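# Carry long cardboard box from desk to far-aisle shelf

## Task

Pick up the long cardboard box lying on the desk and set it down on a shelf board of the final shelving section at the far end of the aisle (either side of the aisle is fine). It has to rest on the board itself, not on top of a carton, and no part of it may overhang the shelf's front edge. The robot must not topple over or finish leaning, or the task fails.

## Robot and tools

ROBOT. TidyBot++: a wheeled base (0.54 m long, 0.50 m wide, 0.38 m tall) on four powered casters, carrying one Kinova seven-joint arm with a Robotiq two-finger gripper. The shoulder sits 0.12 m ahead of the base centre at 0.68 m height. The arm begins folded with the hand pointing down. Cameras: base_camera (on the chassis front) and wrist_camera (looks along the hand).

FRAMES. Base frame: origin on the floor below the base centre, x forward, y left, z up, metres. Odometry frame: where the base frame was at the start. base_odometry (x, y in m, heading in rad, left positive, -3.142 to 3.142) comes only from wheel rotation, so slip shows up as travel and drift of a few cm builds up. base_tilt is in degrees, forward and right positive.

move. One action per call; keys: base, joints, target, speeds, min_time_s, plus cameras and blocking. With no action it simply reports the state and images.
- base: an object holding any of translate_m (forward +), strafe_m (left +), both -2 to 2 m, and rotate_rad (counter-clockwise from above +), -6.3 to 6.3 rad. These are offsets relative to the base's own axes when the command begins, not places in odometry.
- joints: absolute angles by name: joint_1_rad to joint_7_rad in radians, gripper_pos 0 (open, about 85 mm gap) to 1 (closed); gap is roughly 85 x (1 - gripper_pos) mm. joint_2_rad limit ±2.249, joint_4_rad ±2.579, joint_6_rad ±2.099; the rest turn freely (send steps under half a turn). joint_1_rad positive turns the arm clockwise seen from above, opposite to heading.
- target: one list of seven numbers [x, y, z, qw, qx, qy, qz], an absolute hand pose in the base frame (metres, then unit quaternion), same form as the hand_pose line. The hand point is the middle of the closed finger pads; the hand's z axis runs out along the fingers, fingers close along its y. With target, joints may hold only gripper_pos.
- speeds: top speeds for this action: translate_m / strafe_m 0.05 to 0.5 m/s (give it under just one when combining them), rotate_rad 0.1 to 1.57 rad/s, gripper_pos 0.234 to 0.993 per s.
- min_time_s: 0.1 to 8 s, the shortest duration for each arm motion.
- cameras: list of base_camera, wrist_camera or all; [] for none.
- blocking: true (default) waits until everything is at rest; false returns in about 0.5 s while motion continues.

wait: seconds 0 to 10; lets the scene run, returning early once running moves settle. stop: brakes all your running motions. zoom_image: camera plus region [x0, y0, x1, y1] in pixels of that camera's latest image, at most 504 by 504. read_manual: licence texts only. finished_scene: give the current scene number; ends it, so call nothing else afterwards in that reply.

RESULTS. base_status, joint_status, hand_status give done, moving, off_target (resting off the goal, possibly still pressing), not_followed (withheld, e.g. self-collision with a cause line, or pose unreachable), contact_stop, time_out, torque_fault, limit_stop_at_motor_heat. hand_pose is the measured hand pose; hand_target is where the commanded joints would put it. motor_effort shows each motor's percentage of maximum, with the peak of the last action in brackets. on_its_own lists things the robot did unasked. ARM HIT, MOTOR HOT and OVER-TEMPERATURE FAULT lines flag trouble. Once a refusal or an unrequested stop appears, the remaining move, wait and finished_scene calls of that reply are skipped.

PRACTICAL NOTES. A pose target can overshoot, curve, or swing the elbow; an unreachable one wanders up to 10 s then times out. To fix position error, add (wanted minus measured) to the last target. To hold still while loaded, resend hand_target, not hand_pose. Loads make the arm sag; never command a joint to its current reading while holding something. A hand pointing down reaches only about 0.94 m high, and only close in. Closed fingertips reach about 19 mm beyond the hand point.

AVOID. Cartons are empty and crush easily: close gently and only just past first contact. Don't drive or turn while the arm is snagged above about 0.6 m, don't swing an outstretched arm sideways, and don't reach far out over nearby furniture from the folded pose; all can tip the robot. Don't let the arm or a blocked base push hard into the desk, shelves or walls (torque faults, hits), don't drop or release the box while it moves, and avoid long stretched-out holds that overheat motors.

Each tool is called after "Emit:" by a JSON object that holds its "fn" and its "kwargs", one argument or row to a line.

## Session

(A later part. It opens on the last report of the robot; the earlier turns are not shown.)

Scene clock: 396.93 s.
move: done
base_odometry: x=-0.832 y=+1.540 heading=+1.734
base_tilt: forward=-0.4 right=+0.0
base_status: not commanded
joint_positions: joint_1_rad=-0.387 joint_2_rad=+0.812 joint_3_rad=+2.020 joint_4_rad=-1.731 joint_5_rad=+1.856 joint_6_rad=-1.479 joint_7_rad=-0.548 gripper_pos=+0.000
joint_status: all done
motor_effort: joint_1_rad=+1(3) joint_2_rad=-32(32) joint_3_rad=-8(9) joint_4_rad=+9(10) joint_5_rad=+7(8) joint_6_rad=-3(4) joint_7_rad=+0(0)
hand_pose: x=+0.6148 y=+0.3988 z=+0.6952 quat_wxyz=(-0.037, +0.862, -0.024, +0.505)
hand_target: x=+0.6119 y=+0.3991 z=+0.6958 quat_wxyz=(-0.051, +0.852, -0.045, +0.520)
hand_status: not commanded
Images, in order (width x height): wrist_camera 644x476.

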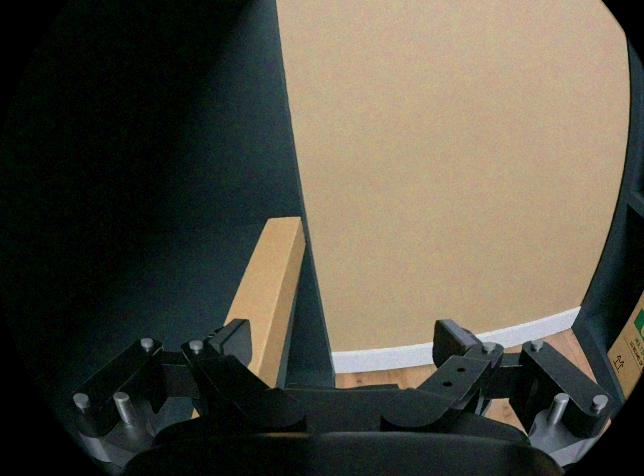

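Emit:
{"fn": "move", "kwargs": {
  "base": {"strafe_m": 0.12},
  "speeds": {"strafe_m": 0.1},
  "cameras": []
}}

Emit:
{"fn": "move", "kwargs": {
  "joints": {"joint_2_rad": 0.92},
  "min_time_s": 2,
  "cameras": ["wrist_camera"]
}}

Scene clock: 399.73 s.
move: done
base_odometry: x=-0.951 y=+1.520 heading=+1.734
base_tilt: forward=-0.4 right=+0.0
base_status: done
joint_positions: joint_1_rad=-0.391 joint_2_rad=+0.814 joint_3_rad=+2.020 joint_4_rad=-1.732 joint_5_rad=+1.859 joint_6_rad=-1.481 joint_7_rad=-0.548 gripper_pos=+0.000
joint_status: not commanded
motor_effort: joint_1_rad=+0(3) joint_2_rad=-32(32) joint_3_rad=-7(9) joint_4_rad=+9(10) joint_5_rad=+7(8) joint_6_rad=-4(4) joint_7_rad=+0(0)
hand_pose: x=+0.6137 y=+0.4003 z=+0.6949 quat_wxyz=(-0.037, +0.862, -0.022, +0.506)
hand_target: x=+0.6119 y=+0.3991 z=+0.6958 quat_wxyz=(-0.051, +0.852, -0.045, +0.520)
hand_status: not commanded

Scene clock: 402.00 s.
move: done
base_odometry: x=-0.951 y=+1.520 heading=+1.734
base_tilt: forward=-0.5 right=+0.1
base_status: not commanded
joint_positions: joint_1_rad=-0.391 joint_2_rad=+0.890 joint_3_rad=+2.020 joint_4_rad=-1.732 joint_5_rad=+1.859 joint_6_rad=-1.481 joint_7_rad=-0.548 gripper_pos=+0.000
joint_status: all done
motor_effort: joint_1_rad=+2(2) joint_2_rad=-33(33) joint_3_rad=-8(9) joint_4_rad=+8(9) joint_5_rad=+7(8) joint_6_rad=-3(4) joint_7_rad=+0(0)
hand_pose: x=+0.6129 y=+0.4000 z=+0.6483 quat_wxyz=(-0.024, +0.879, -0.016, +0.475)
hand_target: x=+0.6111 y=+0.3988 z=+0.6472 quat_wxyz=(-0.036, +0.871, -0.039, +0.488)
hand_status: not commanded
Images, in order (width x height): wrist_camera 644x476.

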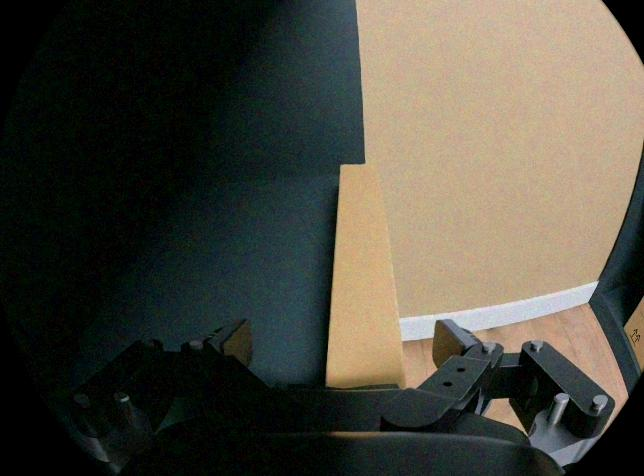

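Emit:
{"fn": "move", "kwargs": {
  "joints": {"joint_2_rad": 1.045},
  "min_time_s": 3,
  "cameras": ["wrist_camera"]
}}

Emit:
{"fn": "move", "kwargs": {
  "base": {"strafe_m": 0.1},
  "speeds": {"strafe_m": 0.05},
  "cameras": ["all"]
}}

Scene clock: 406.90 s.
move: done
base_odometry: x=-0.951 y=+1.520 heading=+1.734
base_tilt: forward=-0.5 right=+0.0
base_status: not commanded
joint_positions: joint_1_rad=-0.391 joint_2_rad=+1.015 joint_3_rad=+2.020 joint_4_rad=-1.733 joint_5_rad=+1.859 joint_6_rad=-1.481 joint_7_rad=-0.548 gripper_pos=+0.000
joint_status: all done
motor_effort: joint_1_rad=+2(2) joint_2_rad=-34(35) joint_3_rad=-9(10) joint_4_rad=+7(9) joint_5_rad=+6(7) joint_6_rad=-3(4) joint_7_rad=+0(0)
hand_pose: x=+0.6046 y=+0.3966 z=+0.5729 quat_wxyz=(-0.002, +0.906, -0.006, +0.424)
hand_target: x=+0.6028 y=+0.3954 z=+0.5718 quat_wxyz=(-0.013, +0.898, -0.029, +0.438)
hand_status: not commanded
Images, in order (width x height): wrist_camera 644x476.

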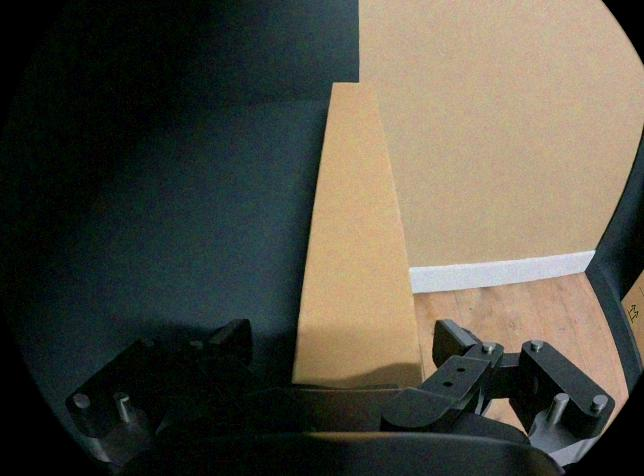

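Scene clock: 409.40 s.
move: done
base_odometry: x=-1.050 y=+1.504 heading=+1.733
base_tilt: forward=-0.5 right=+0.1
base_status: done
joint_positions: joint_1_rad=-0.391 joint_2_rad=+1.015 joint_3_rad=+2.020 joint_4_rad=-1.734 joint_5_rad=+1.859 joint_6_rad=-1.482 joint_7_rad=-0.548 gripper_pos=+0.000
joint_status: not commanded
motor_effort: joint_1_rad=+1(4) joint_2_rad=-34(34) joint_3_rad=-9(10) joint_4_rad=+7(7) joint_5_rad=+6(7) joint_6_rad=-2(4) joint_7_rad=+0(0)
hand_pose: x=+0.6044 y=+0.3964 z=+0.5725 quat_wxyz=(-0.002, +0.906, -0.005, +0.424)
hand_target: x=+0.6028 y=+0.3954 z=+0.5718 quat_wxyz=(-0.013, +0.898, -0.029, +0.438)
hand_status: not commanded
pictures: base_camera, wrist_camera
Images, in order (width x height): base_camera 644x364, wrist_camera 644x476.

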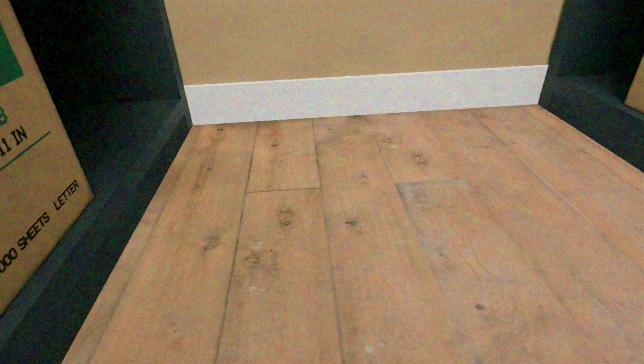

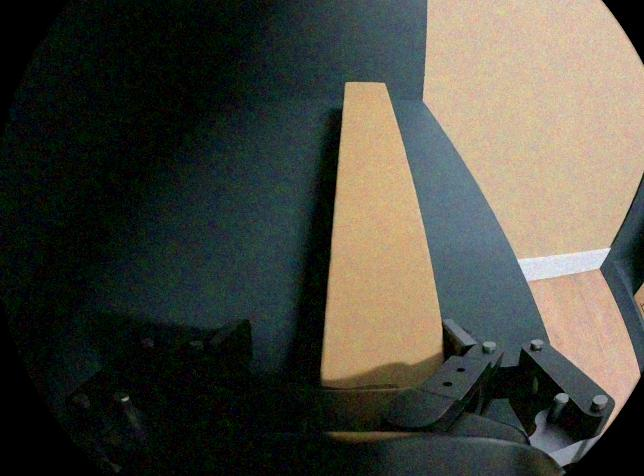

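Emit:
{"fn": "move", "kwargs": {
  "joints": {"joint_2_rad": 0.84},
  "min_time_s": 3,
  "cameras": ["wrist_camera"]
}}

Emit:
{"fn": "move", "kwargs": {
  "base": {"strafe_m": -0.2},
  "speeds": {"strafe_m": 0.15},
  "cameras": ["all"]
}}

Scene clock: 413.70 s.
move: done
base_odometry: x=-1.050 y=+1.504 heading=+1.733
base_tilt: forward=-0.4 right=+0.1
base_status: not commanded
joint_positions: joint_1_rad=-0.391 joint_2_rad=+0.878 joint_3_rad=+2.020 joint_4_rad=-1.734 joint_5_rad=+1.860 joint_6_rad=-1.482 joint_7_rad=-0.548 gripper_pos=+0.000
joint_status: all done
motor_effort: joint_1_rad=+1(2) joint_2_rad=-33(35) joint_3_rad=-8(9) joint_4_rad=+9(9) joint_5_rad=+7(7) joint_6_rad=-3(4) joint_7_rad=+0(0)
hand_pose: x=+0.6130 y=+0.4000 z=+0.6558 quat_wxyz=(-0.026, +0.876, -0.016, +0.480)
hand_target: x=+0.6119 y=+0.3991 z=+0.6958 quat_wxyz=(-0.051, +0.852, -0.045, +0.520)
hand_status: not commanded
Images, in order (width x height): wrist_camera 644x476.

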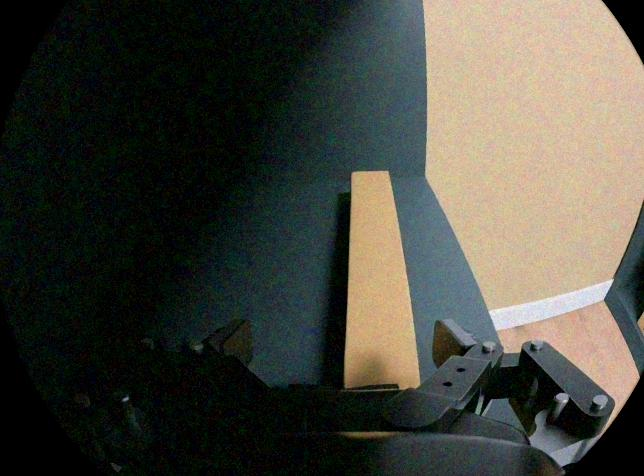

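Scene clock: 415.70 s.
move: done
base_odometry: x=-0.852 y=+1.537 heading=+1.732
base_tilt: forward=-0.5 right=+0.0
base_status: done
joint_positions: joint_1_rad=-0.391 joint_2_rad=+0.876 joint_3_rad=+2.020 joint_4_rad=-1.734 joint_5_rad=+1.860 joint_6_rad=-1.482 joint_7_rad=-0.548 gripper_pos=+0.000
joint_status: not commanded
motor_effort: joint_1_rad=+0(3) joint_2_rad=-33(34) joint_3_rad=-8(9) joint_4_rad=+8(9) joint_5_rad=+7(8) joint_6_rad=-3(4) joint_7_rad=+0(0)
hand_pose: x=+0.6129 y=+0.4001 z=+0.6569 quat_wxyz=(-0.026, +0.876, -0.016, +0.482)
hand_target: x=+0.6119 y=+0.3991 z=+0.6958 quat_wxyz=(-0.051, +0.852, -0.045, +0.520)
hand_status: not commanded
pictures: base_camera, wrist_camera
Images, in order (width x height): base_camera 644x364, wrist_camera 644x476.

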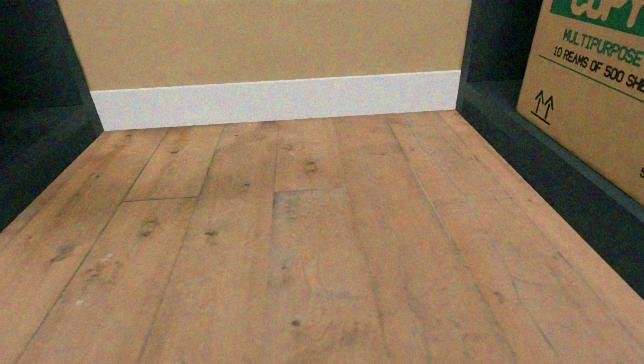

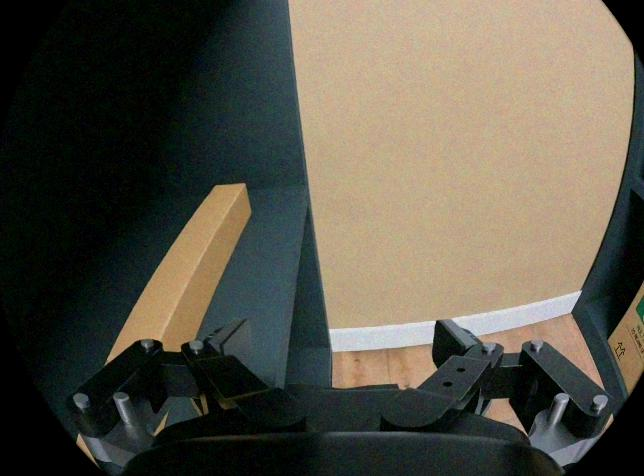

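Emit:
{"fn": "move", "kwargs": {
  "joints": {"joint_1_rad": 0.06},
  "min_time_s": 1.5,
  "cameras": ["wrist_camera"]
}}

Emit:
{"fn": "finished_scene", "kwargs": {
  "scene": 1
}}

Scene clock: 426.73 s.
move: done
base_odometry: x=-0.852 y=+1.537 heading=+1.732
base_tilt: forward=-0.5 right=+0.0
base_status: not commanded
joint_positions: joint_1_rad=+0.058 joint_2_rad=+0.876 joint_3_rad=+2.018 joint_4_rad=-1.734 joint_5_rad=+1.860 joint_6_rad=-1.482 joint_7_rad=-0.548 gripper_pos=+0.000
joint_status: all done
motor_effort: joint_1_rad=+0(4) joint_2_rad=-33(33) joint_3_rad=-8(9) joint_4_rad=+9(9) joint_5_rad=+7(8) joint_6_rad=-3(4) joint_7_rad=+0(0)
hand_pose: x=+0.7375 y=+0.1468 z=+0.6571 quat_wxyz=(+0.081, +0.851, -0.210, +0.475)
hand_target: x=+0.7367 y=+0.1438 z=+0.6958 quat_wxyz=(+0.067, +0.820, -0.235, +0.518)
hand_status: not commanded
Images, in order (width x height): wrist_camera 644x476.

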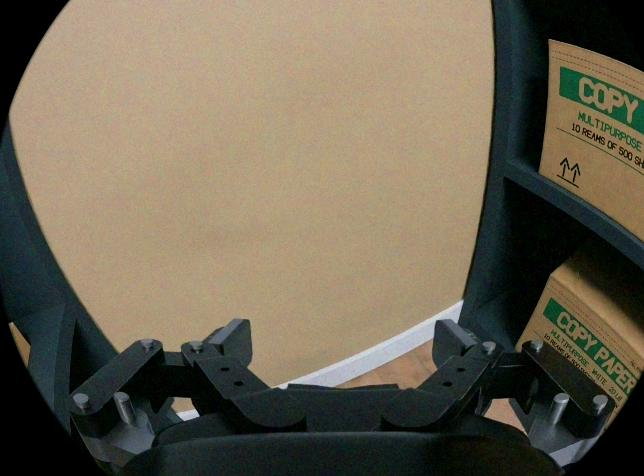

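The scene is finished: the task was done.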